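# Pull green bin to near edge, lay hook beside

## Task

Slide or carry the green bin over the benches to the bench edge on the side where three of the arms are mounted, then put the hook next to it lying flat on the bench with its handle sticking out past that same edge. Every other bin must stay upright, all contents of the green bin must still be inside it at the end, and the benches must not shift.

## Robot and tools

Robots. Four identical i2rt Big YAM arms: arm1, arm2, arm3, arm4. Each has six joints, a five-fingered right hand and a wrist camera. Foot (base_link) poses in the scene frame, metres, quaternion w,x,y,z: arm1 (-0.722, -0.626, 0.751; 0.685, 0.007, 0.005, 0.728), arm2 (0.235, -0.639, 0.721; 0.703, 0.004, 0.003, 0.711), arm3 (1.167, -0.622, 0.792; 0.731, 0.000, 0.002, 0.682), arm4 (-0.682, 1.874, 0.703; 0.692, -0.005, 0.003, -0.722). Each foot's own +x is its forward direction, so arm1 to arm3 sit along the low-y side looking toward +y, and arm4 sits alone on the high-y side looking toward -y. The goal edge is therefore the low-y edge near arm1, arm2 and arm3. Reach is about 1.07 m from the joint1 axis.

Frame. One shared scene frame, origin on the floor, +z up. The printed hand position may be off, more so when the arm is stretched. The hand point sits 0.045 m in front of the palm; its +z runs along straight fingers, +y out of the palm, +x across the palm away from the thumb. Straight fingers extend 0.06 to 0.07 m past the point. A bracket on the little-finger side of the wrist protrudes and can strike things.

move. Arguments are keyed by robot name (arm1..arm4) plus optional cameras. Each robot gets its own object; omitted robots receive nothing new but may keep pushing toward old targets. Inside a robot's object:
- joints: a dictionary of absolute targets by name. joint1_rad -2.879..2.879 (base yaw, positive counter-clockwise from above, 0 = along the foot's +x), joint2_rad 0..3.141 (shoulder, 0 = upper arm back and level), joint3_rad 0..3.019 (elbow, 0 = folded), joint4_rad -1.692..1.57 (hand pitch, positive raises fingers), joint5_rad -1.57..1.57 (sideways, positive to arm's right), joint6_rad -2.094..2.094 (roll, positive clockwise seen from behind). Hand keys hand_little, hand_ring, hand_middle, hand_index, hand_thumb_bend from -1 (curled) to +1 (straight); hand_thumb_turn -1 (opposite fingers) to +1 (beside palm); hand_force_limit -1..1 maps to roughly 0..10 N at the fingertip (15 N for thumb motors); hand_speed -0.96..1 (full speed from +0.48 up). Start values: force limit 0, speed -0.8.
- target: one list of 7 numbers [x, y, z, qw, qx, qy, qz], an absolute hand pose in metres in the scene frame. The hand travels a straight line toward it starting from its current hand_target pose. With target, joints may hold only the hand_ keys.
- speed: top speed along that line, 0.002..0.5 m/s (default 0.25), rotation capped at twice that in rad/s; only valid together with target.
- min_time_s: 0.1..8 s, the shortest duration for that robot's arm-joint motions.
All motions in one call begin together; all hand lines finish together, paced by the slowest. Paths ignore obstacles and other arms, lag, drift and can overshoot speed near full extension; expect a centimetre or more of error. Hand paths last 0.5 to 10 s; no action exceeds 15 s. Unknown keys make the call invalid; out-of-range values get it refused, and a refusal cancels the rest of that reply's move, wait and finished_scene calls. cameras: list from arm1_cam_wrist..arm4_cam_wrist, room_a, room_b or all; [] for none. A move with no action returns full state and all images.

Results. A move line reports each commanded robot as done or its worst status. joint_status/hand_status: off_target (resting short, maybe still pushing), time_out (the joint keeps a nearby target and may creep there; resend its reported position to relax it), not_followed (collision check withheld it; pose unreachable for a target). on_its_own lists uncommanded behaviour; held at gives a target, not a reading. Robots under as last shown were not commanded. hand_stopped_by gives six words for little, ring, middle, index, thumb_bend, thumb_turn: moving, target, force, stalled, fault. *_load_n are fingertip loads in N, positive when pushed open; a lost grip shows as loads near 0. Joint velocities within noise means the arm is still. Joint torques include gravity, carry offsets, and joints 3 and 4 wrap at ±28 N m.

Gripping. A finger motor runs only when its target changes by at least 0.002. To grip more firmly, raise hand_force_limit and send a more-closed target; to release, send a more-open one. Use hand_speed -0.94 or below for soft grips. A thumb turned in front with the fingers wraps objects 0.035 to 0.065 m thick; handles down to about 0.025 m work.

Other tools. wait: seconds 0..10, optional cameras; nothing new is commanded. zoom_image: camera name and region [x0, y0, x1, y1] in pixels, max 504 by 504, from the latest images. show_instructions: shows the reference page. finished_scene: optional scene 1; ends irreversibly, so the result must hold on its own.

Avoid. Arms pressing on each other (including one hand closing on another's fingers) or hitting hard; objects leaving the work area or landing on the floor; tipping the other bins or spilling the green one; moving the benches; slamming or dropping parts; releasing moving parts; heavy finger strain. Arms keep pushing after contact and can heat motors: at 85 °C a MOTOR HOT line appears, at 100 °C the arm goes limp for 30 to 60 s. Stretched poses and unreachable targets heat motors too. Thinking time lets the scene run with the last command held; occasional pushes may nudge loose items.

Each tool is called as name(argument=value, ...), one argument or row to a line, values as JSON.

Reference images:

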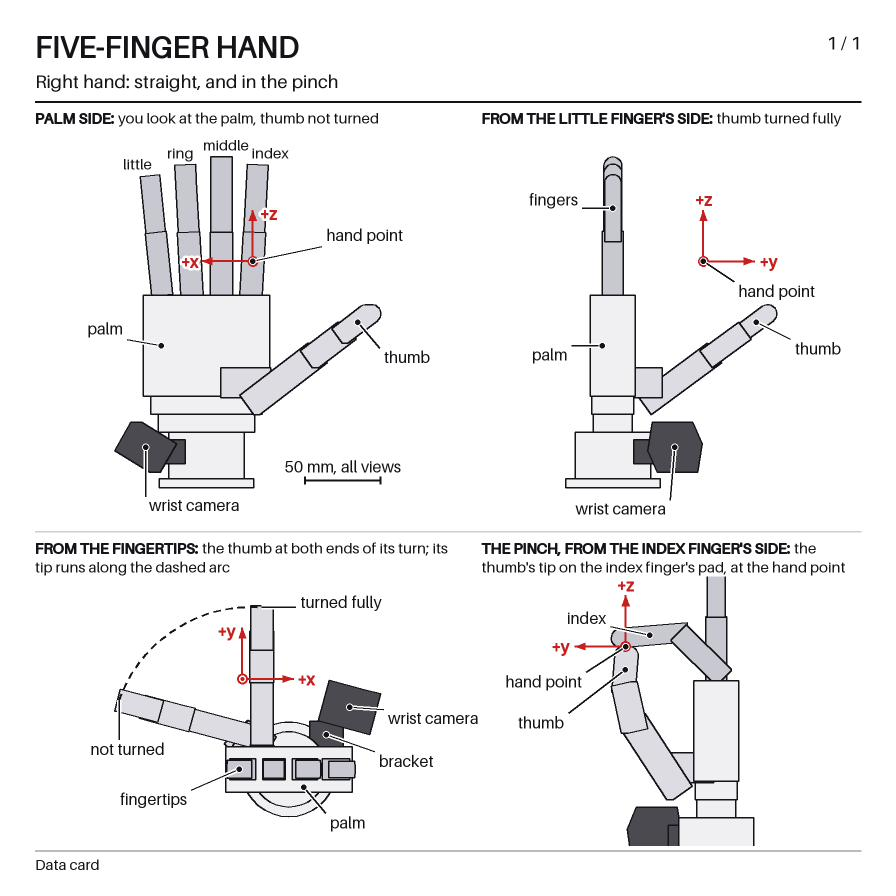

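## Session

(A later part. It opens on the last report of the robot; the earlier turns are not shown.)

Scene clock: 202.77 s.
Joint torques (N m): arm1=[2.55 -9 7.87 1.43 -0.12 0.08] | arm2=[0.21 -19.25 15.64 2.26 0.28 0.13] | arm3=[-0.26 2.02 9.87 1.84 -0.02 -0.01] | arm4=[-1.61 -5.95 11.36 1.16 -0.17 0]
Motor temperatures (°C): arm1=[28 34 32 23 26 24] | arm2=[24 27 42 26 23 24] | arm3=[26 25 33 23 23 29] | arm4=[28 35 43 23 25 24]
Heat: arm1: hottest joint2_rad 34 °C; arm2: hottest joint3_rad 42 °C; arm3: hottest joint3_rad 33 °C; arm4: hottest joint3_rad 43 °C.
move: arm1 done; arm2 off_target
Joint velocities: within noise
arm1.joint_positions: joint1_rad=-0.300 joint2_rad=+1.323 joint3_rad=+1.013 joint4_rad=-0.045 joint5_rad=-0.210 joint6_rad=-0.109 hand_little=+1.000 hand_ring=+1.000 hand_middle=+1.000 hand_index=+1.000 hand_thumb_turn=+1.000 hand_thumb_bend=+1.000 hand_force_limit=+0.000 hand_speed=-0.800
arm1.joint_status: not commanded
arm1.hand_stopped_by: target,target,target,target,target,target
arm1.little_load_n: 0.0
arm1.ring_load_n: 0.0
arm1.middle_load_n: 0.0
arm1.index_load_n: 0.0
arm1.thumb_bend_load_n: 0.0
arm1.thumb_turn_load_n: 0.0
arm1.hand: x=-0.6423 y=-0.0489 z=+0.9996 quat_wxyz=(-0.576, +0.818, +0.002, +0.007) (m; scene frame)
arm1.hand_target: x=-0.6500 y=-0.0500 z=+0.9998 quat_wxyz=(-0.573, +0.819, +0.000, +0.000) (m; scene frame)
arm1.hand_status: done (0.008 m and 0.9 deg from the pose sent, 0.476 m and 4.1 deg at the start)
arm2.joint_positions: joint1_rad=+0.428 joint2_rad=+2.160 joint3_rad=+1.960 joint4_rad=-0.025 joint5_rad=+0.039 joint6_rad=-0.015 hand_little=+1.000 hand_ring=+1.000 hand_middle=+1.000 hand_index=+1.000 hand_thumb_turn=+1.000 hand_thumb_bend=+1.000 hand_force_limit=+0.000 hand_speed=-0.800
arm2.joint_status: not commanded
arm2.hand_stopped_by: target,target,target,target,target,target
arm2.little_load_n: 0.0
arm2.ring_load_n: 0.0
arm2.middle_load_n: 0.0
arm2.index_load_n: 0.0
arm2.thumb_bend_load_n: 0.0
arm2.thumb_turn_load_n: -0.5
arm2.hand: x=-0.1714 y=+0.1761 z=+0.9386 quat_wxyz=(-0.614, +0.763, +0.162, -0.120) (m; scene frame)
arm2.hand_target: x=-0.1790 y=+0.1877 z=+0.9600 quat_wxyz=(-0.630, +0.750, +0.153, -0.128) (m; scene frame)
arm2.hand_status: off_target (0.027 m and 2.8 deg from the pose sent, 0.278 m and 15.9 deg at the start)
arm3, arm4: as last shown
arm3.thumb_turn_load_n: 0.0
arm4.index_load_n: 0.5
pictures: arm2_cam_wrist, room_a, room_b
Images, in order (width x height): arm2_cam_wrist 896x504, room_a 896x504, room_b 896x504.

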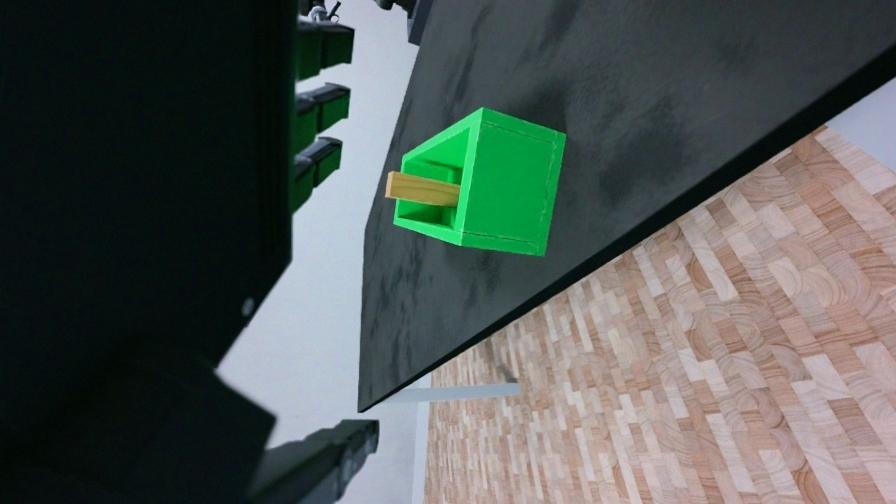

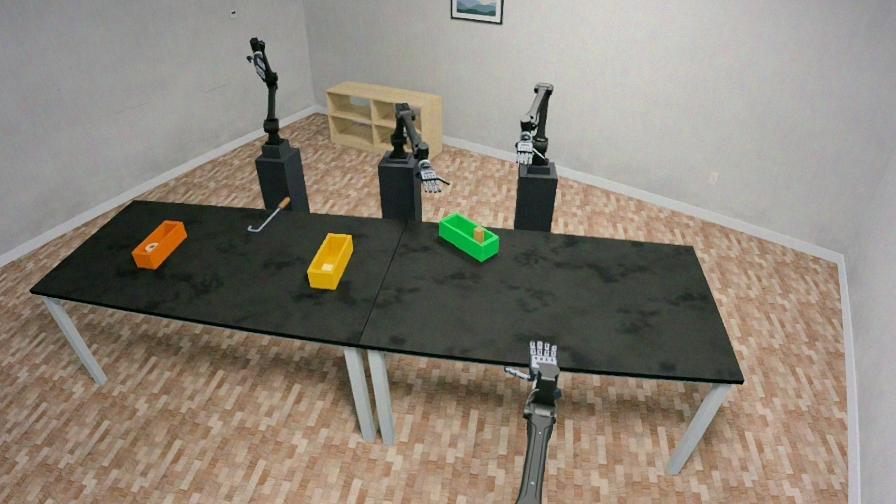

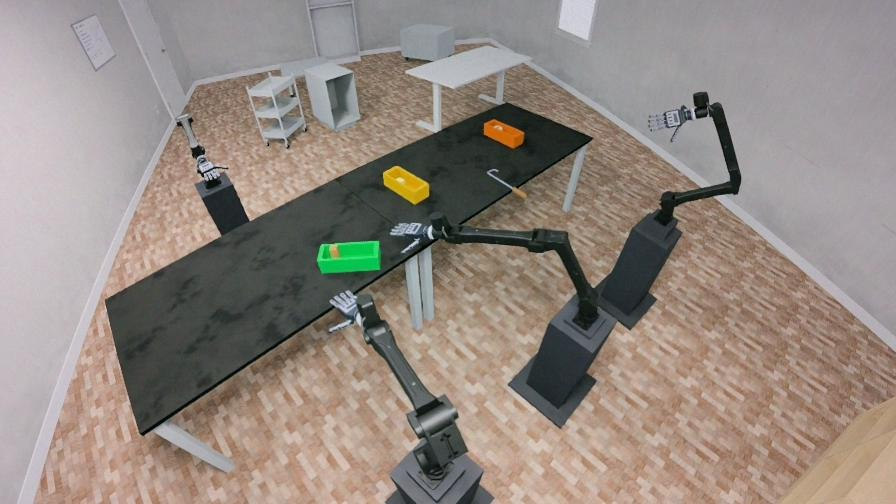

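move(
  arm2={"target": [-0.268, 0.275, 0.925, 0.6299, -0.7506, -0.1527, 0.1282], "speed": 0.12},
  cameras=["arm2_cam_wrist", "room_a", "room_b"],
)

zoom_image(
  camera="room_a",
  region=[380, 160, 540, 320],
)

zoom_image(
  camera="room_b",
  region=[300, 200, 440, 310],
)

Scene clock: 209.57 s.
Joint torques (N m): arm1=[2.26 -9.52 7.86 1.37 -0.11 0.04] | arm2=[0.79 -23.59 15.82 2.35 0.31 0.14] | arm3=[0.21 2.26 9.94 1.77 -0.01 0.02] | arm4=[-1.67 -6.01 11.36 1.11 -0.19 0]
Motor temperatures (°C): arm1=[28 33 32 23 26 24] | arm2=[24 29 42 26 23 24] | arm3=[26 25 33 23 23 29] | arm4=[28 34 43 23 25 24]
Heat: arm1: hottest joint2_rad 33 °C; arm2: hottest joint3_rad 42 °C; arm3: hottest joint3_rad 33 °C; arm4: hottest joint3_rad 43 °C.
move: arm2 off_target
Joint velocities: within noise
arm1, arm4: as last shown
arm1.thumb_turn_load_n: -0.5
arm2.joint_positions: joint1_rad=+0.473 joint2_rad=+2.731 joint3_rad=+2.869 joint4_rad=-0.262 joint5_rad=+0.098 joint6_rad=-0.006 hand_little=+1.000 hand_ring=+1.000 hand_middle=+1.000 hand_index=+1.000 hand_thumb_turn=+1.000 hand_thumb_bend=+1.000 hand_force_limit=+0.000 hand_speed=-0.800
arm2.joint_status: not commanded
arm2.hand_stopped_by: target,target,target,target,target,target
arm2.little_load_n: 0.0
arm2.ring_load_n: 0.0
arm2.middle_load_n: 0.0
arm2.index_load_n: 0.0
arm2.thumb_bend_load_n: 0.0
arm2.thumb_turn_load_n: -0.5
arm2.hand: x=-0.2554 y=+0.2712 z=+0.9052 quat_wxyz=(-0.652, +0.733, +0.148, -0.124) (m; scene frame)
arm2.hand_target: x=-0.2652 y=+0.2700 z=+0.9246 quat_wxyz=(-0.667, +0.719, +0.140, -0.136) (m; scene frame)
arm2.hand_status: off_target (0.024 m and 3.3 deg from the pose sent, 0.139 m and 2.8 deg at the start; a joint's target at an end of its range on 26 of 69 steps)
arm3.joint_positions: joint1_rad=+0.372 joint2_rad=+0.645 joint3_rad=+1.554 joint4_rad=-1.357 joint5_rad=-0.183 joint6_rad=-1.161 hand_little=+1.000 hand_ring=+1.000 hand_middle=+1.000 hand_index=+1.000 hand_thumb_turn=+1.000 hand_thumb_bend=+1.000 hand_force_limit=+0.000 hand_speed=-0.800
arm3.joint_status: not commanded
arm3.hand_stopped_by: target,target,target,target,target,target
arm3.little_load_n: 0.0
arm3.ring_load_n: 0.0
arm3.middle_load_n: 0.0
arm3.index_load_n: 0.0
arm3.thumb_bend_load_n: 0.0
arm3.thumb_turn_load_n: 0.0
arm3.hand: x=+1.1097 y=-0.4106 z=+1.3398 quat_wxyz=(-0.514, +0.596, +0.599, +0.149) (m; scene frame)
arm3.hand_target: x=+1.1104 y=-0.4126 z=+1.3502 quat_wxyz=(-0.523, +0.590, +0.595, +0.154) (m; scene frame)
arm3.hand_status: not commanded
arm4.middle_load_n: -0.5
arm4.index_load_n: 0.0
pictures: arm2_cam_wrist, room_a, room_b
Images, in order (width x height): arm2_cam_wrist 896x504, room_a 896x504, room_b 896x504.

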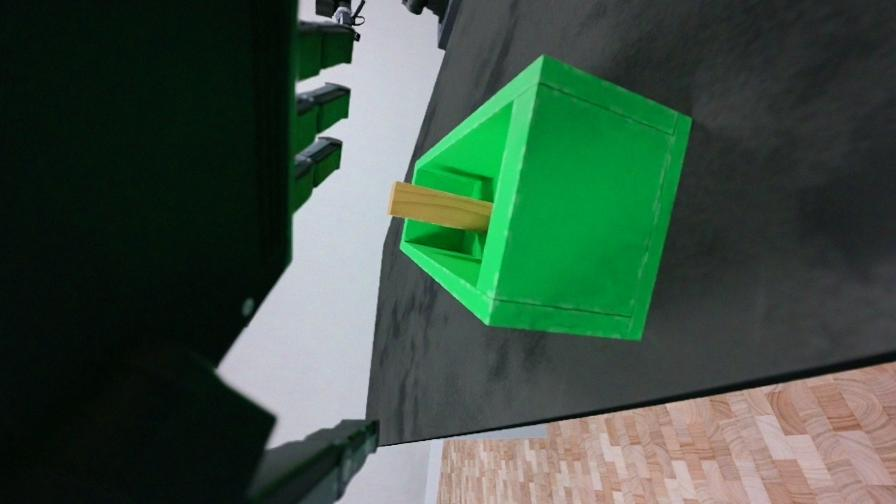

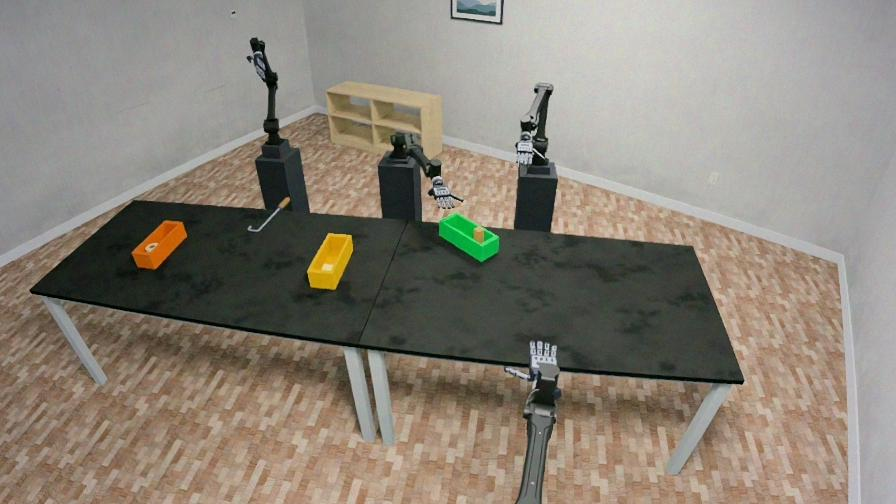

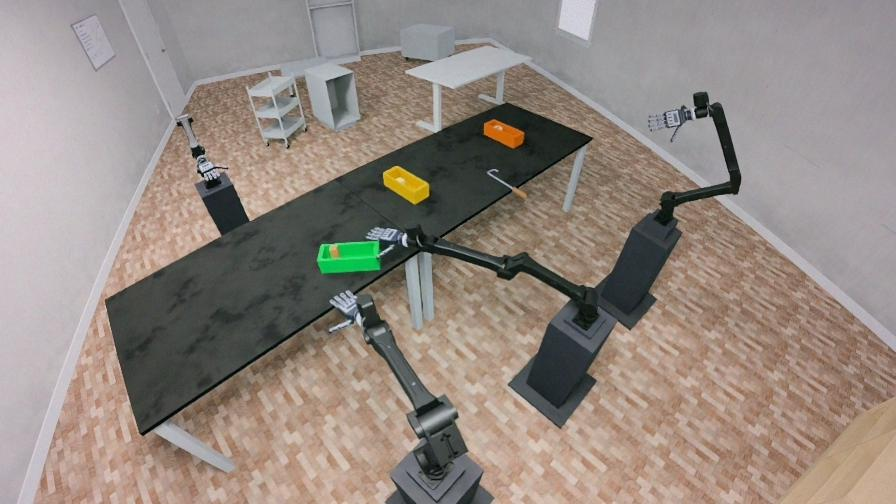

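Scaled by 3.150.

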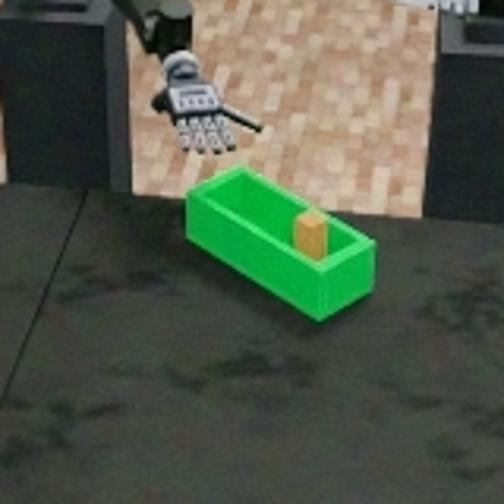

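Scaled by 3.600.

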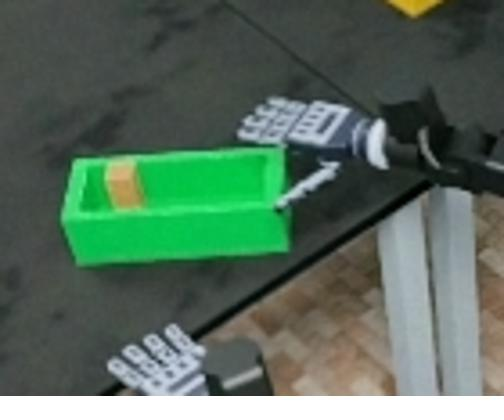

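move(
  arm2={"target": [-0.262, 0.275, 0.77, 0.609, -0.7649, -0.156, 0.124], "speed": 0.1},
  cameras=["arm2_cam_wrist", "room_a"],
)

zoom_image(
  camera="room_a",
  region=[380, 160, 540, 320],
)

Scene clock: 215.97 s.
Joint torques (N m): arm1=[2.73 -9.23 7.94 1.55 -0.12 0.06] | arm2=[0.03 -20.54 11.7 1.7 -0.06 0.14] | arm3=[-0.97 2.61 9.96 1.89 -0.02 0] | arm4=[-1.55 -5.95 11.4 1.13 -0.17 0]
Motor temperatures (°C): arm1=[28 32 32 23 26 24] | arm2=[24 30 42 26 23 24] | arm3=[26 25 33 23 23 29] | arm4=[28 34 42 23 25 24]
Heat: arm1: hottest joint2_rad 32 °C; arm2: hottest joint3_rad 42 °C; arm3: hottest joint3_rad 33 °C; arm4: hottest joint3_rad 42 °C.
move: arm2 off_target
Joint velocities: within noise
arm1, arm3, arm4: as last shown
arm1.thumb_turn_load_n: 0.0
arm2.joint_positions: joint1_rad=+0.473 joint2_rad=+2.772 joint3_rad=+2.779 joint4_rad=-0.180 joint5_rad=+0.088 joint6_rad=-0.005 hand_little=+1.000 hand_ring=+1.000 hand_middle=+1.000 hand_index=+1.000 hand_thumb_turn=+1.000 hand_thumb_bend=+1.000 hand_force_limit=+0.000 hand_speed=-0.800
arm2.joint_status: not commanded
arm2.hand_stopped_by: target,target,target,target,target,target
arm2.little_load_n: 0.0
arm2.ring_load_n: 0.5
arm2.middle_load_n: -0.5
arm2.index_load_n: 0.0
arm2.thumb_bend_load_n: 0.0
arm2.thumb_turn_load_n: 0.0
arm2.hand: x=-0.2588 y=+0.2722 z=+0.8276 quat_wxyz=(-0.634, +0.748, +0.155, -0.124) (m; scene frame)
arm2.hand_target: x=-0.2588 y=+0.2694 z=+0.7711 quat_wxyz=(-0.611, +0.766, +0.156, -0.124) (m; scene frame)
arm2.hand_status: off_target (0.058 m and 3.4 deg from the pose sent, 0.135 m and 6.2 deg at the start)
arm3.ring_load_n: -0.5
arm4.ring_load_n: -0.5
arm4.middle_load_n: 0.0
arm4.thumb_turn_load_n: -0.5
pictures: arm2_cam_wrist, room_a
Images, in order (width x height): arm2_cam_wrist 896x504, room_a 896x504.

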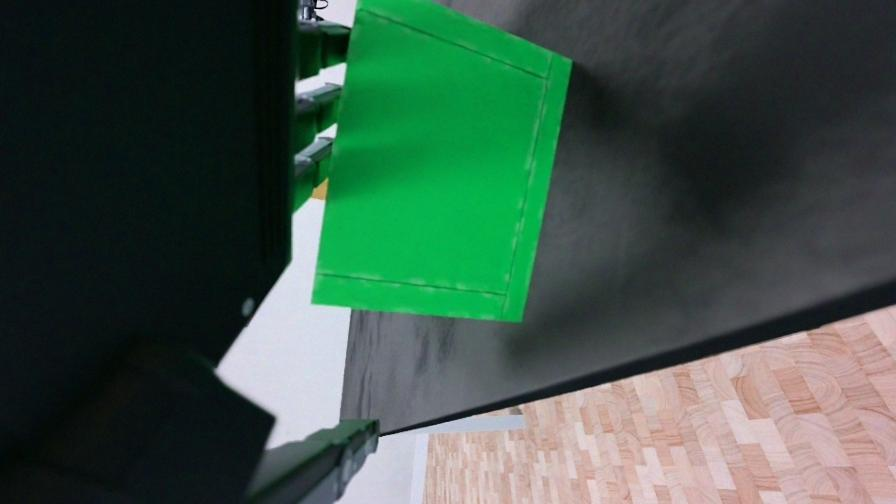

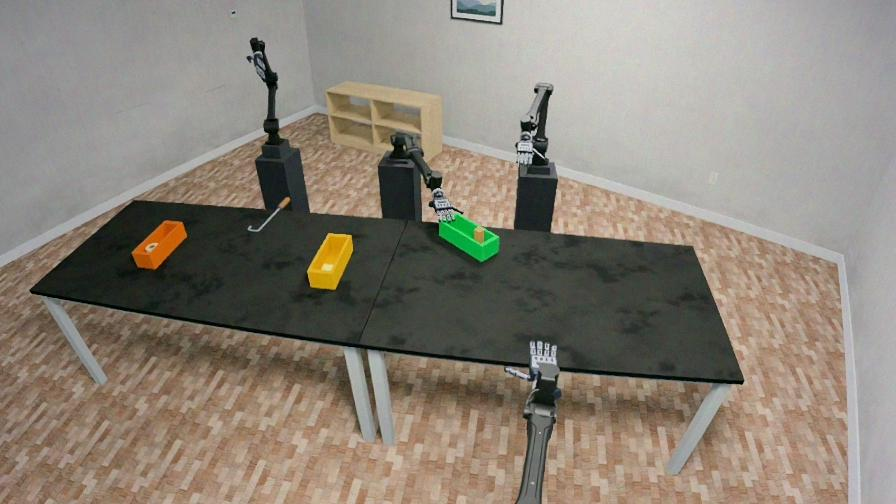

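Scaled by 3.150.

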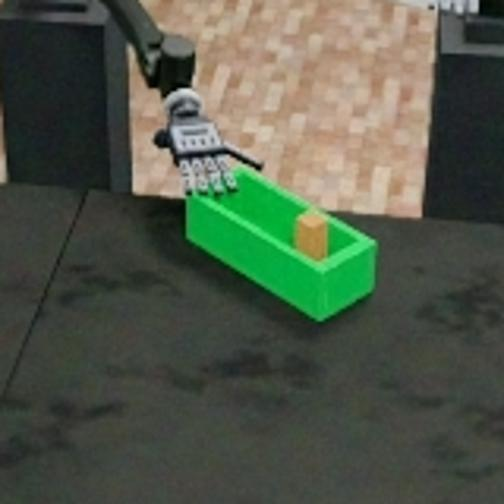

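move(
  arm2={"target": [-0.13, 0.285, 0.735, 0.609, -0.7649, -0.156, 0.124], "speed": 0.08},
  cameras=["arm2_cam_wrist", "room_a"],
)

zoom_image(
  camera="room_a",
  region=[360, 160, 520, 320],
)

Scene clock: 219.47 s.
Joint torques (N m): arm1=[2.26 -9.05 7.87 1.52 -0.12 0.05] | arm2=[-1.73 -20.54 6.27 0.88 0.36 -0.04] | arm3=[-0.44 2.08 9.87 1.91 -0.02 -0.01] | arm4=[-1.73 -5.83 11.37 1.17 -0.19 0]
Motor temperatures (°C): arm1=[28 32 32 23 26 24] | arm2=[24 31 41 26 23 24] | arm3=[26 25 33 23 23 29] | arm4=[28 34 42 23 25 24]
Heat: arm1: hottest joint2_rad 32 °C; arm2: hottest joint3_rad 41 °C; arm3: hottest joint3_rad 33 °C; arm4: hottest joint3_rad 42 °C.
move: arm2 off_target
Joint velocities: within noise
arm1, arm3: as last shown
arm1.middle_load_n: -0.5
arm1.thumb_turn_load_n: -0.5
arm2.joint_positions: joint1_rad=+0.349 joint2_rad=+2.585 joint3_rad=+2.344 joint4_rad=+0.129 joint5_rad=-0.068 joint6_rad=-0.016 hand_little=+1.000 hand_ring=+1.000 hand_middle=+1.000 hand_index=+1.000 hand_thumb_turn=+1.000 hand_thumb_bend=+1.000 hand_force_limit=+0.000 hand_speed=-0.800
arm2.joint_status: not commanded
arm2.hand_stopped_by: target,target,target,target,target,target
arm2.little_load_n: 0.0
arm2.ring_load_n: 1.5
arm2.middle_load_n: 0.0
arm2.index_load_n: 0.0
arm2.thumb_bend_load_n: 0.0
arm2.thumb_turn_load_n: 0.0
arm2.hand: x=-0.1595 y=+0.2882 z=+0.8185 quat_wxyz=(-0.654, +0.726, +0.159, -0.142) (m; scene frame)
arm2.hand_target: x=-0.1304 y=+0.2832 z=+0.7369 quat_wxyz=(-0.610, +0.767, +0.156, -0.125) (m; scene frame)
arm2.hand_status: off_target (0.089 m and 7.1 deg from the pose sent, 0.159 m and 3.4 deg at the start)
arm3.ring_load_n: 0.0
arm3.thumb_bend_load_n: 0.5
arm4.joint_positions: joint1_rad=-0.044 joint2_rad=+1.082 joint3_rad=+0.822 joint4_rad=+0.080 joint5_rad=-0.091 joint6_rad=-0.001 hand_little=+1.000 hand_ring=+1.000 hand_middle=+1.000 hand_index=+1.000 hand_thumb_turn=+1.000 hand_thumb_bend=+1.000 hand_force_limit=+0.000 hand_speed=-0.800
arm4.joint_status: not commanded
arm4.hand_stopped_by: target,target,target,target,target,target
arm4.little_load_n: 0.0
arm4.ring_load_n: -0.5
arm4.middle_load_n: -0.5
arm4.index_load_n: 0.0
arm4.thumb_bend_load_n: 0.0
arm4.thumb_turn_load_n: 0.0
arm4.hand: x=-0.6763 y=+1.3495 z=+0.9961 quat_wxyz=(-0.003, +0.000, -0.767, +0.642) (m; scene frame)
arm4.hand_target: x=-0.6799 y=+1.3500 z=+1.0000 quat_wxyz=(+0.000, +0.000, -0.766, +0.643) (m; scene frame)
arm4.hand_status: not commanded
pictures: arm2_cam_wrist, room_a
Images, in order (width x height): arm2_cam_wrist 896x504, room_a 896x504.

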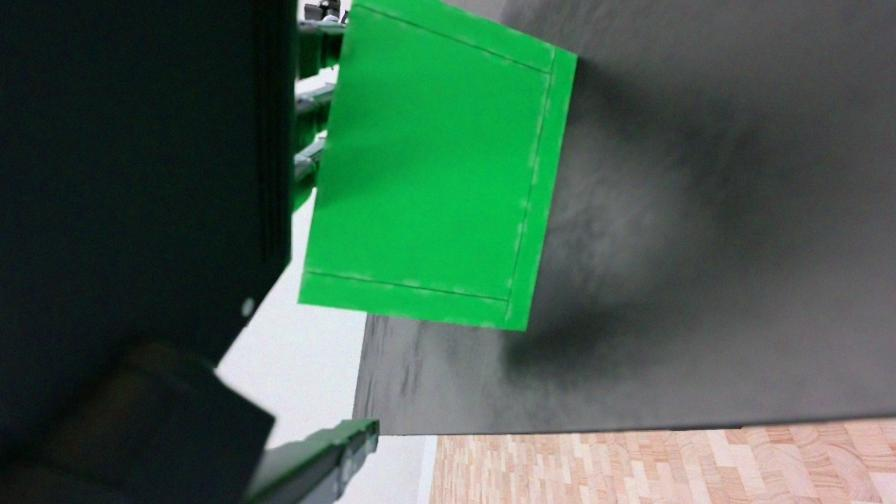

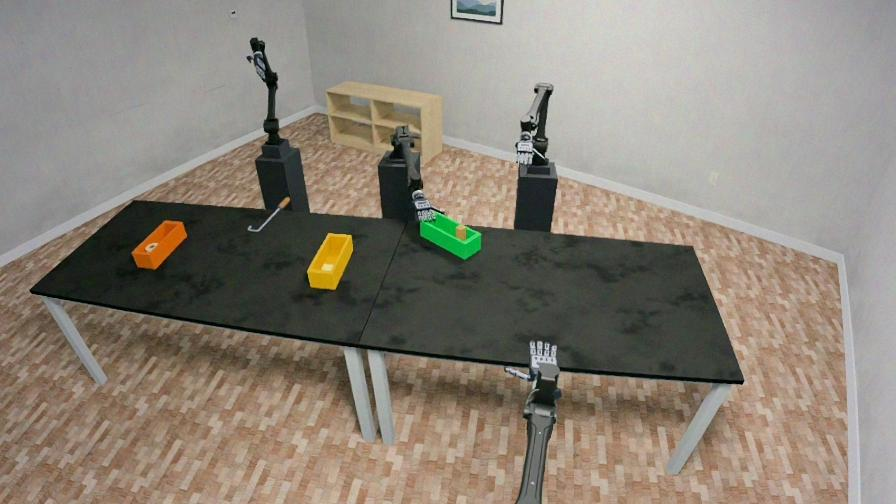

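Scaled by 3.150.

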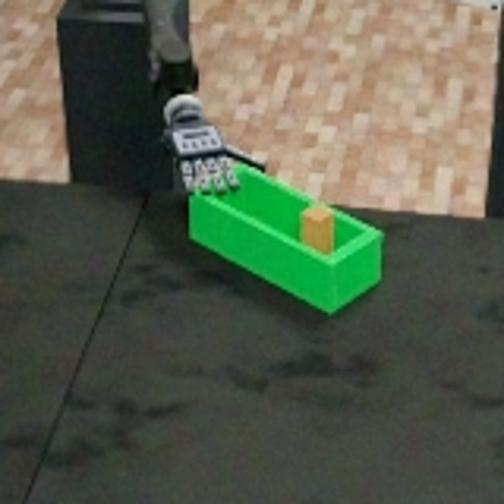

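move(
  arm2={"target": [0.03, 0.29, 0.735, 0.609, -0.7649, -0.156, 0.124], "speed": 0.08},
  cameras=["arm2_cam_wrist", "room_a", "room_b"],
)

zoom_image(
  camera="room_a",
  region=[330, 160, 490, 320],
)

Scene clock: 222.87 s.
Joint torques (N m): arm1=[2.43 -9.17 7.91 1.37 -0.11 0.05] | arm2=[-1.67 -19.55 6.08 0.84 0.38 -0.04] | arm3=[-0.15 2.26 9.98 1.83 0.01 -0.01] | arm4=[-1.73 -5.95 11.37 1.1 -0.19 0]
Motor temperatures (°C): arm1=[28 31 32 23 26 24] | arm2=[24 31 40 26 23 24] | arm3=[26 25 33 23 23 29] | arm4=[28 34 42 23 25 24]
Heat: arm1: hottest joint3_rad 32 °C; arm2: hottest joint3_rad 40 °C; arm3: hottest joint3_rad 33 °C; arm4: hottest joint3_rad 42 °C.
move: arm2 off_target
Joint velocities: within noise
arm1, arm3, arm4: as last shown
arm1.middle_load_n: 0.0
arm2.joint_positions: joint1_rad=+0.153 joint2_rad=+2.466 joint3_rad=+2.113 joint4_rad=+0.235 joint5_rad=-0.258 joint6_rad=-0.062 hand_little=+1.000 hand_ring=+1.000 hand_middle=+1.000 hand_index=+1.000 hand_thumb_turn=+1.000 hand_thumb_bend=+1.000 hand_force_limit=+0.000 hand_speed=-0.800
arm2.joint_status: not commanded
arm2.hand_stopped_by: target,target,target,target,target,target
arm2.little_load_n: 0.0
arm2.ring_load_n: 1.0
arm2.middle_load_n: 0.0
arm2.index_load_n: 0.0
arm2.thumb_bend_load_n: 0.0
arm2.thumb_turn_load_n: 0.0
arm2.hand: x=+0.0032 y=+0.2993 z=+0.8157 quat_wxyz=(-0.654, +0.726, +0.166, -0.133) (m; scene frame)
arm2.hand_target: x=+0.0293 y=+0.2877 z=+0.7375 quat_wxyz=(-0.610, +0.766, +0.156, -0.125) (m; scene frame)
arm2.hand_status: off_target (0.086 m and 7.1 deg from the pose sent, 0.207 m and 7.1 deg at the start; pose on its path clipped on 1 of 80 steps)
arm3.thumb_bend_load_n: 0.0
arm4.ring_load_n: 0.0
arm4.middle_load_n: 0.0
pictures: arm2_cam_wrist, room_a, room_b
Images, in order (width x height): arm2_cam_wrist 896x504, room_a 896x504, room_b 896x504.

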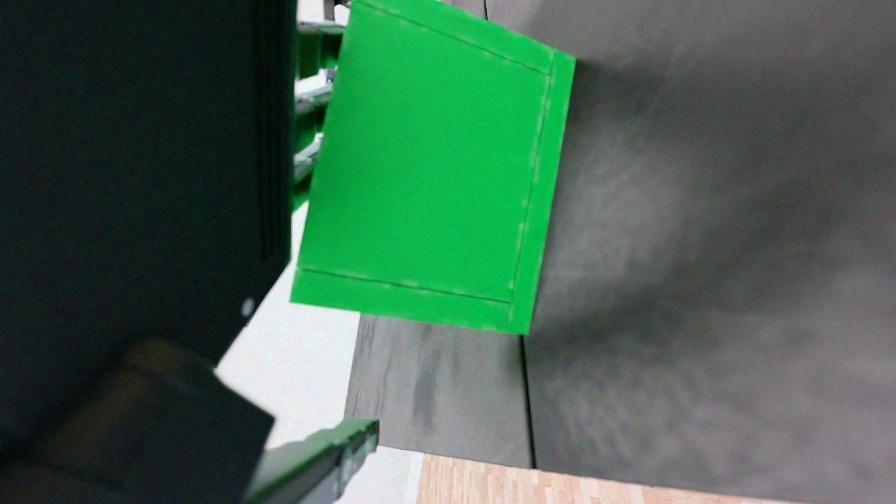

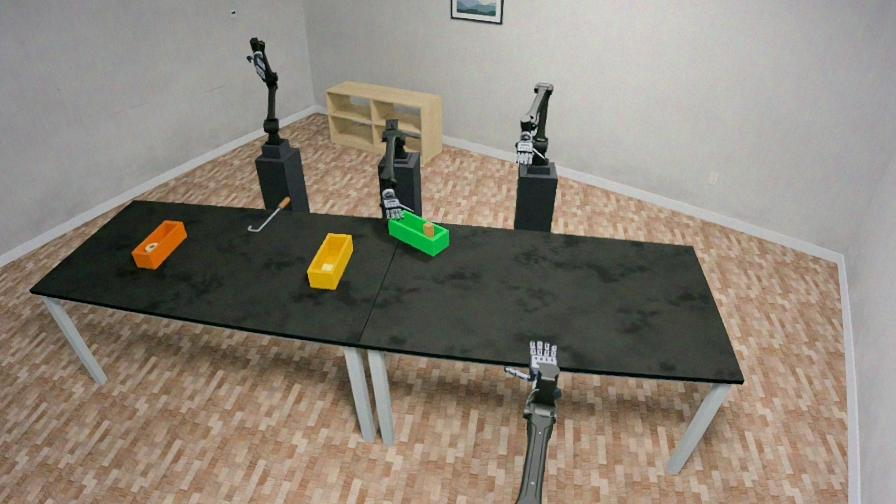

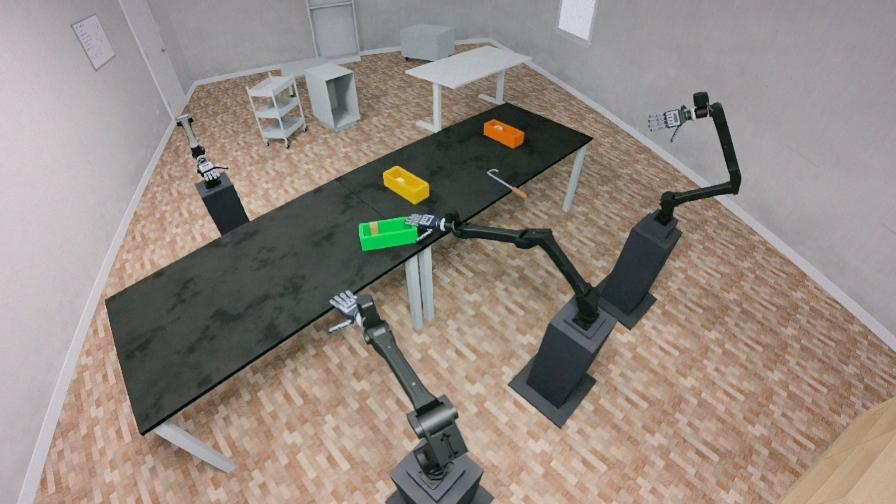

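Scaled by 3.150.

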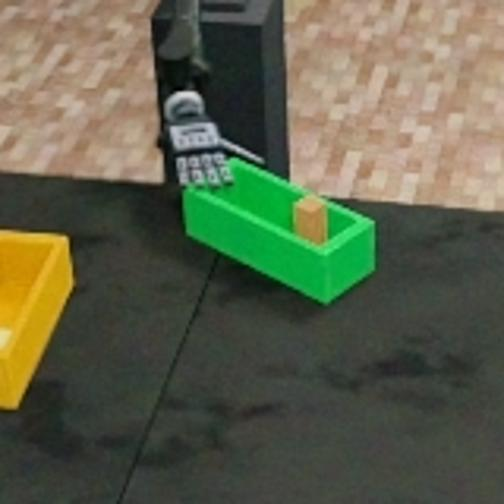

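move(
  arm2={"target": [0.07, 0.28, 0.735, 0.5806, -0.7567, -0.2386, 0.1831], "speed": 0.08},
  cameras=["arm2_cam_wrist", "room_a", "room_b"],
)

zoom_image(
  camera="room_a",
  region=[310, 160, 470, 320],
)

Scene clock: 229.97 s.
Joint torques (N m): arm1=[2.32 -8.82 7.84 1.44 -0.12 0.05] | arm2=[-1.96 -18.2 9.07 -0.2 0.38 -0.12] | arm3=[-0.09 2.37 9.89 1.74 -0.01 0.01] | arm4=[-1.55 -6.12 11.38 1.13 -0.19 0]
Motor temperatures (°C): arm1=[28 31 33 23 26 24] | arm2=[24 31 38 25 23 24] | arm3=[26 25 33 23 23 29] | arm4=[28 33 41 23 25 24]
Heat: arm1: hottest joint3_rad 33 °C; arm2: hottest joint3_rad 38 °C; arm3: hottest joint3_rad 33 °C; arm4: hottest joint3_rad 41 °C.
move: arm2 off_target
Joint velocities: within noise
arm1, arm3, arm4: as last shown
arm1.thumb_turn_load_n: 0.0
arm2.joint_positions: joint1_rad=+0.071 joint2_rad=+2.457 joint3_rad=+2.130 joint4_rad=+0.140 joint5_rad=-0.540 joint6_rad=-0.154 hand_little=+1.000 hand_ring=+1.000 hand_middle=+1.000 hand_index=+1.000 hand_thumb_turn=+1.000 hand_thumb_bend=+1.000 hand_force_limit=+0.000 hand_speed=-0.800
arm2.joint_status: not commanded
arm2.hand_stopped_by: target,target,target,target,target,target
arm2.little_load_n: 0.0
arm2.ring_load_n: 1.0
arm2.middle_load_n: -0.5
arm2.index_load_n: 0.5
arm2.thumb_bend_load_n: 0.0
arm2.thumb_turn_load_n: 0.0
arm2.hand: x=+0.0415 y=+0.2813 z=+0.8138 quat_wxyz=(-0.624, +0.715, +0.254, -0.187) (m; scene frame)
arm2.hand_target: x=+0.0698 y=+0.2747 z=+0.7373 quat_wxyz=(-0.581, +0.756, +0.238, -0.184) (m; scene frame)
arm2.hand_status: off_target (0.084 m and 7.1 deg from the pose sent, 0.106 m and 13.6 deg at the start)
pictures: arm2_cam_wrist, room_a, room_b
Images, in order (width x height): arm2_cam_wrist 896x504, room_a 896x504, room_b 896x504.

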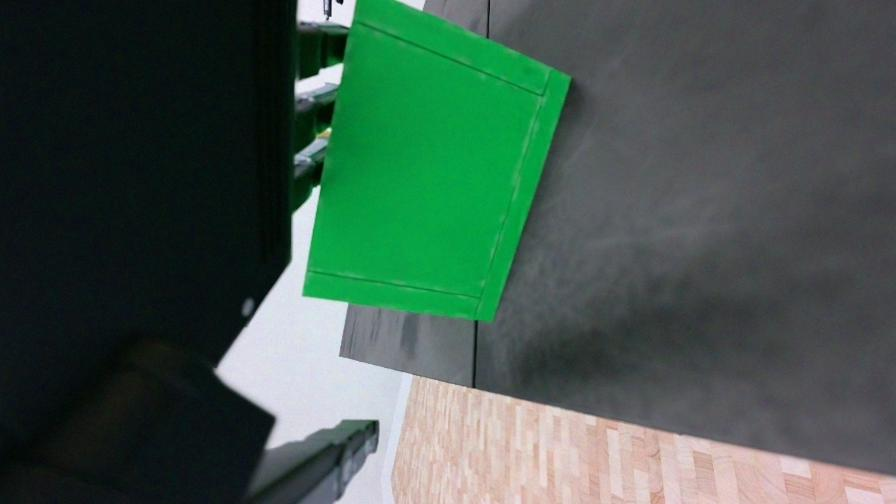

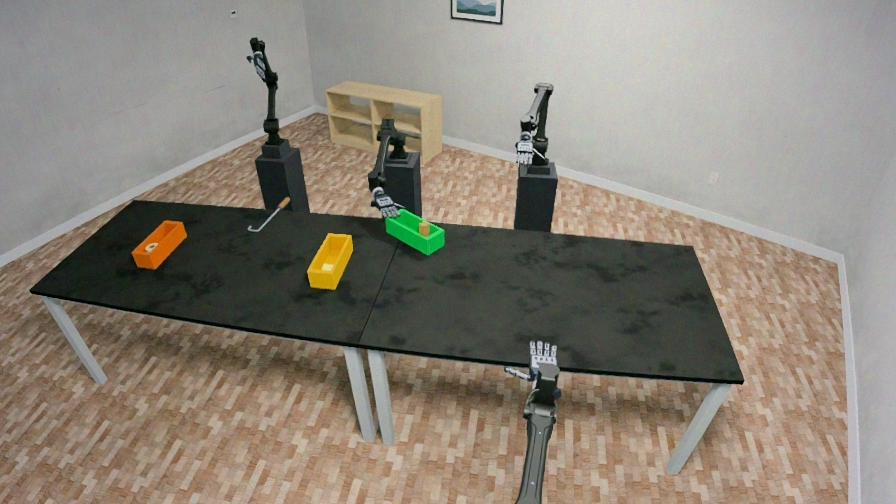

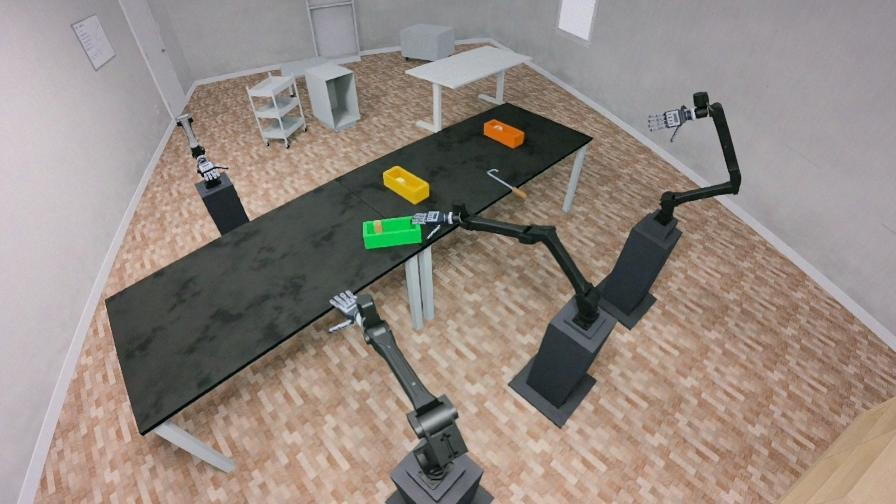

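Scaled by 3.150.

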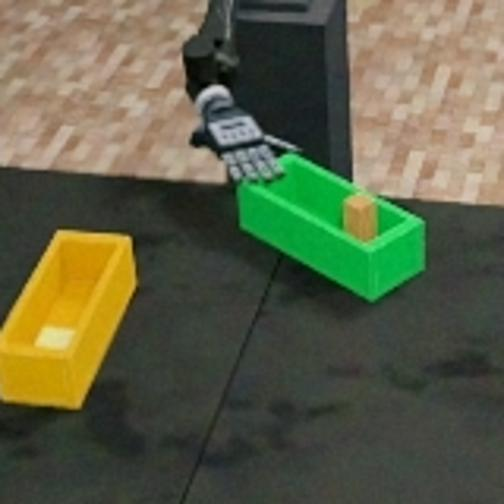

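move(
  arm2={"target": [0.07, 0.265, 0.90, 0.6073, -0.7545, -0.2452, 0.0425], "speed": 0.12},
  cameras=["arm2_cam_wrist", "room_a"],
)

zoom_image(
  camera="room_a",
  region=[310, 160, 470, 320],
)

Scene clock: 238.17 s.
Joint torques (N m): arm1=[2.67 -9.05 7.83 1.48 -0.12 0.06] | arm2=[0.03 -22.42 10.22 1.72 0.21 -0.14] | arm3=[-0.09 1.79 9.85 1.89 -0.02 0] | arm4=[-1.49 -5.95 11.36 1.14 -0.19 -0.01]
Motor temperatures (°C): arm1=[27 30 33 23 26 24] | arm2=[24 31 37 25 23 24] | arm3=[26 25 33 23 23 29] | arm4=[28 33 41 23 25 24]
Heat: arm1: hottest joint3_rad 33 °C; arm2: hottest joint3_rad 37 °C; arm3: hottest joint3_rad 33 °C; arm4: hottest joint3_rad 41 °C.
move: arm2 done
Joint velocities: within noise
arm1, arm3, arm4: as last shown
arm2.joint_positions: joint1_rad=+0.101 joint2_rad=+2.253 joint3_rad=+2.052 joint4_rad=-0.077 joint5_rad=-0.255 joint6_rad=-0.308 hand_little=+1.000 hand_ring=+1.000 hand_middle=+1.000 hand_index=+1.000 hand_thumb_turn=+1.000 hand_thumb_bend=+1.000 hand_force_limit=+0.000 hand_speed=-0.800
arm2.joint_status: not commanded
arm2.hand_stopped_by: target,target,target,target,target,target
arm2.little_load_n: 0.0
arm2.ring_load_n: 0.0
arm2.middle_load_n: 0.0
arm2.index_load_n: 0.0
arm2.thumb_bend_load_n: 0.0
arm2.thumb_turn_load_n: -0.5
arm2.hand: x=+0.0739 y=+0.2664 z=+0.8941 quat_wxyz=(-0.606, +0.758, +0.238, -0.047) (m; scene frame)
arm2.hand_target: x=+0.0701 y=+0.2650 z=+0.9000 quat_wxyz=(-0.607, +0.754, +0.245, -0.042) (m; scene frame)
arm2.hand_status: done (0.007 m and 1.0 deg from the pose sent, 0.092 m and 17.3 deg at the start)
pictures: arm2_cam_wrist, room_a
Images, in order (width x height): arm2_cam_wrist 896x504, room_a 896x504.

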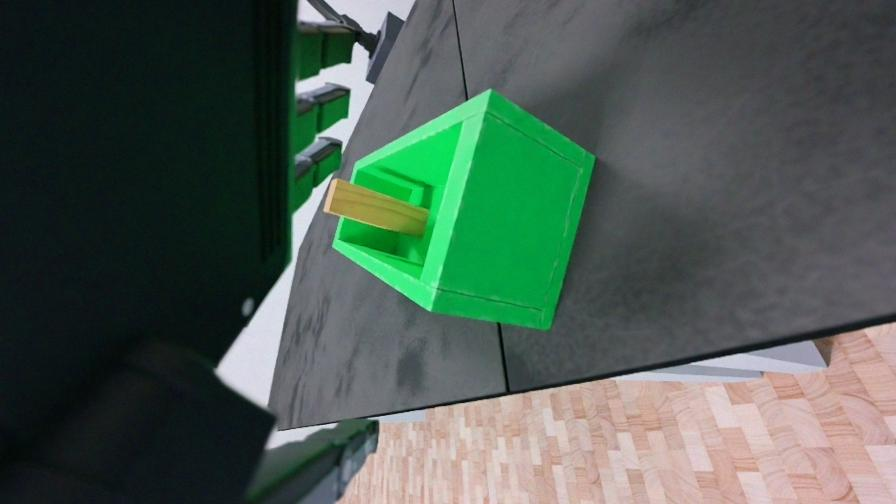

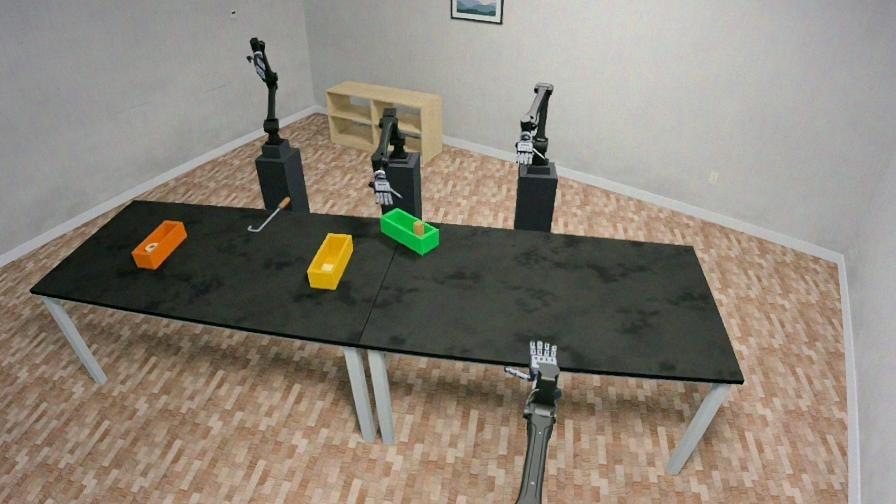

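Scaled by 3.150.

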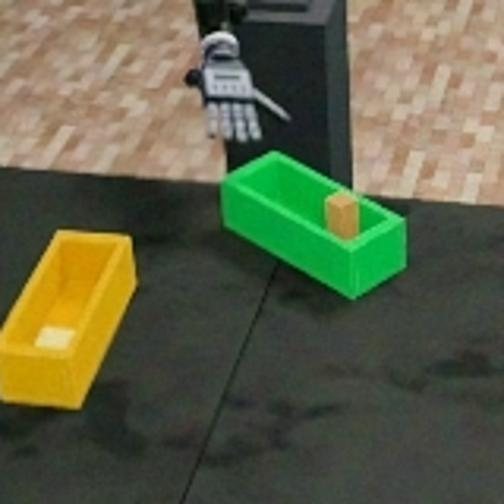

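move(
  arm2={"target": [0.08, 0.268, 0.75, 0.6073, -0.7545, -0.2452, 0.0425], "speed": 0.1},
)

move(
  arm2={"target": [0.21, 0.268, 0.74, 0.6073, -0.7545, -0.2452, 0.0425], "speed": 0.08},
  cameras=["arm2_cam_wrist", "room_a"],
)

zoom_image(
  camera="room_a",
  region=[290, 160, 450, 320],
)

Scene clock: 242.63 s.
Joint torques (N m): arm1=[2.55 -9.17 7.87 1.46 -0.1 0.06] | arm2=[-0.62 -17.61 7.32 1.65 0.15 -0.14] | arm3=[0.09 1.73 9.83 1.76 0 0.02] | arm4=[-1.49 -5.95 11.37 1.14 -0.18 -0.01]
Motor temperatures (°C): arm1=[27 30 33 23 26 24] | arm2=[24 32 36 25 23 24] | arm3=[26 25 33 23 23 29] | arm4=[28 33 41 23 25 24]
Heat: arm1: hottest joint3_rad 33 °C; arm2: hottest joint3_rad 36 °C; arm3: hottest joint3_rad 33 °C; arm4: hottest joint3_rad 41 °C.
move: arm2 off_target
Joint velocities: within noise
arm1, arm3, arm4: as last shown
arm1.index_load_n: -0.5
arm1.thumb_turn_load_n: -0.5
arm2.joint_positions: joint1_rad=+0.101 joint2_rad=+2.330 joint3_rad=+1.936 joint4_rad=+0.211 joint5_rad=-0.269 joint6_rad=-0.310 hand_little=+1.000 hand_ring=+1.000 hand_middle=+1.000 hand_index=+1.000 hand_thumb_turn=+1.000 hand_thumb_bend=+1.000 hand_force_limit=+0.000 hand_speed=-0.800
arm2.joint_status: not commanded
arm2.hand_stopped_by: target,target,target,target,target,target
arm2.little_load_n: 0.0
arm2.ring_load_n: 0.0
arm2.middle_load_n: 0.0
arm2.index_load_n: 0.5
arm2.thumb_bend_load_n: 0.0
arm2.thumb_turn_load_n: 0.0
arm2.hand: x=+0.0700 y=+0.2741 z=+0.8235 quat_wxyz=(-0.643, +0.726, +0.241, -0.044) (m; scene frame)
arm2.hand_target: x=+0.0803 y=+0.2638 z=+0.7522 quat_wxyz=(-0.607, +0.754, +0.245, -0.043) (m; scene frame)
arm2.hand_status: off_target (0.074 m and 5.3 deg from the pose sent, 0.144 m and 1.0 deg at the start)
pictures: none

Scene clock: 244.90 s.
Joint torques (N m): arm1=[2.26 -8.7 7.92 1.43 -0.12 0.03] | arm2=[-1.38 -17.26 7.17 0.79 0.31 -0.34] | arm3=[-0.15 2.32 9.92 1.85 -0.04 0.01] | arm4=[-1.61 -6.01 11.36 1.16 -0.18 -0.01]
Motor temperatures (°C): arm1=[27 30 33 23 26 24] | arm2=[24 32 36 25 23 24] | arm3=[26 25 33 23 23 29] | arm4=[28 32 41 23 25 24]
Heat: arm1: hottest joint3_rad 33 °C; arm2: hottest joint3_rad 36 °C; arm3: hottest joint3_rad 33 °C; arm4: hottest joint3_rad 41 °C.
move: arm2 off_target
Joint velocities: within noise
arm1.joint_positions: joint1_rad=-0.300 joint2_rad=+1.323 joint3_rad=+1.013 joint4_rad=-0.045 joint5_rad=-0.210 joint6_rad=-0.109 hand_little=+1.000 hand_ring=+1.000 hand_middle=+1.000 hand_index=+1.000 hand_thumb_turn=+1.000 hand_thumb_bend=+1.000 hand_force_limit=+0.000 hand_speed=-0.800
arm1.joint_status: not commanded
arm1.hand_stopped_by: target,target,target,target,target,target
arm1.little_load_n: 0.0
arm1.ring_load_n: 0.0
arm1.middle_load_n: 0.0
arm1.index_load_n: 0.0
arm1.thumb_bend_load_n: 0.0
arm1.thumb_turn_load_n: 0.0
arm1.hand: x=-0.6423 y=-0.0489 z=+0.9996 quat_wxyz=(-0.576, +0.818, +0.002, +0.007) (m; scene frame)
arm1.hand_target: x=-0.6500 y=-0.0500 z=+0.9998 quat_wxyz=(-0.573, +0.819, +0.000, +0.000) (m; scene frame)
arm1.hand_status: not commanded
arm2.joint_positions: joint1_rad=-0.059 joint2_rad=+2.330 joint3_rad=+1.922 joint4_rad=+0.232 joint5_rad=-0.439 joint6_rad=-0.342 hand_little=+1.000 hand_ring=+1.000 hand_middle=+1.000 hand_index=+1.000 hand_thumb_turn=+1.000 hand_thumb_bend=+1.000 hand_force_limit=+0.000 hand_speed=-0.800
arm2.joint_status: not commanded
arm2.hand_stopped_by: target,target,target,target,target,target
arm2.little_load_n: 0.0
arm2.ring_load_n: 0.0
arm2.middle_load_n: -0.5
arm2.index_load_n: 0.5
arm2.thumb_bend_load_n: 0.0
arm2.thumb_turn_load_n: 0.0
arm2.hand: x=+0.1892 y=+0.2767 z=+0.8208 quat_wxyz=(-0.649, +0.719, +0.245, -0.046) (m; scene frame)
arm2.hand_target: x=+0.2089 y=+0.2631 z=+0.7428 quat_wxyz=(-0.608, +0.754, +0.245, -0.044) (m; scene frame)
arm2.hand_status: off_target (0.084 m and 6.3 deg from the pose sent, 0.163 m and 5.2 deg at the start)
arm3, arm4: as last shown
arm4.thumb_bend_load_n: 0.5
pictures: arm2_cam_wrist, room_a
Images, in order (width x height): arm2_cam_wrist 896x504, room_a 896x504.

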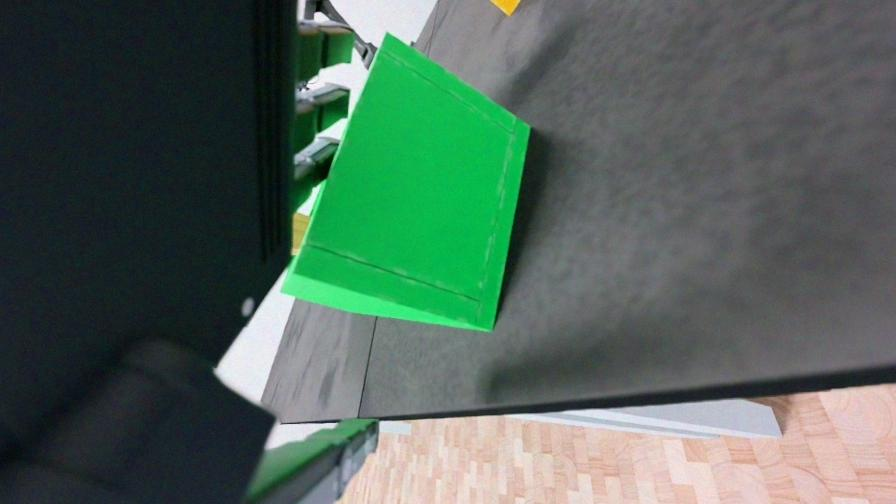

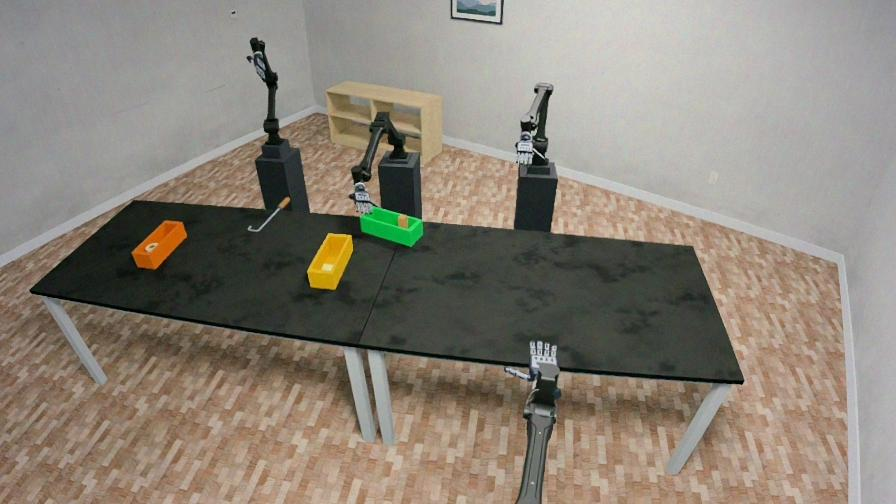

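Scaled by 3.150.

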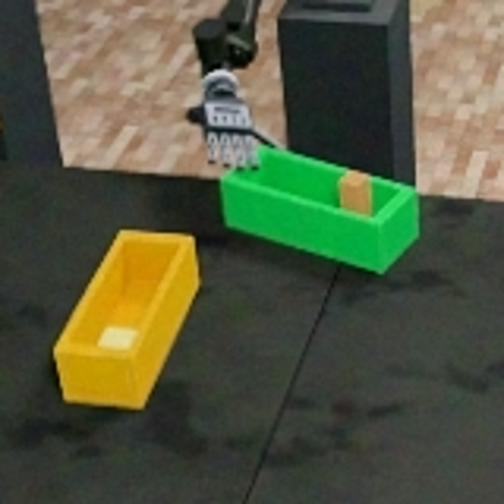

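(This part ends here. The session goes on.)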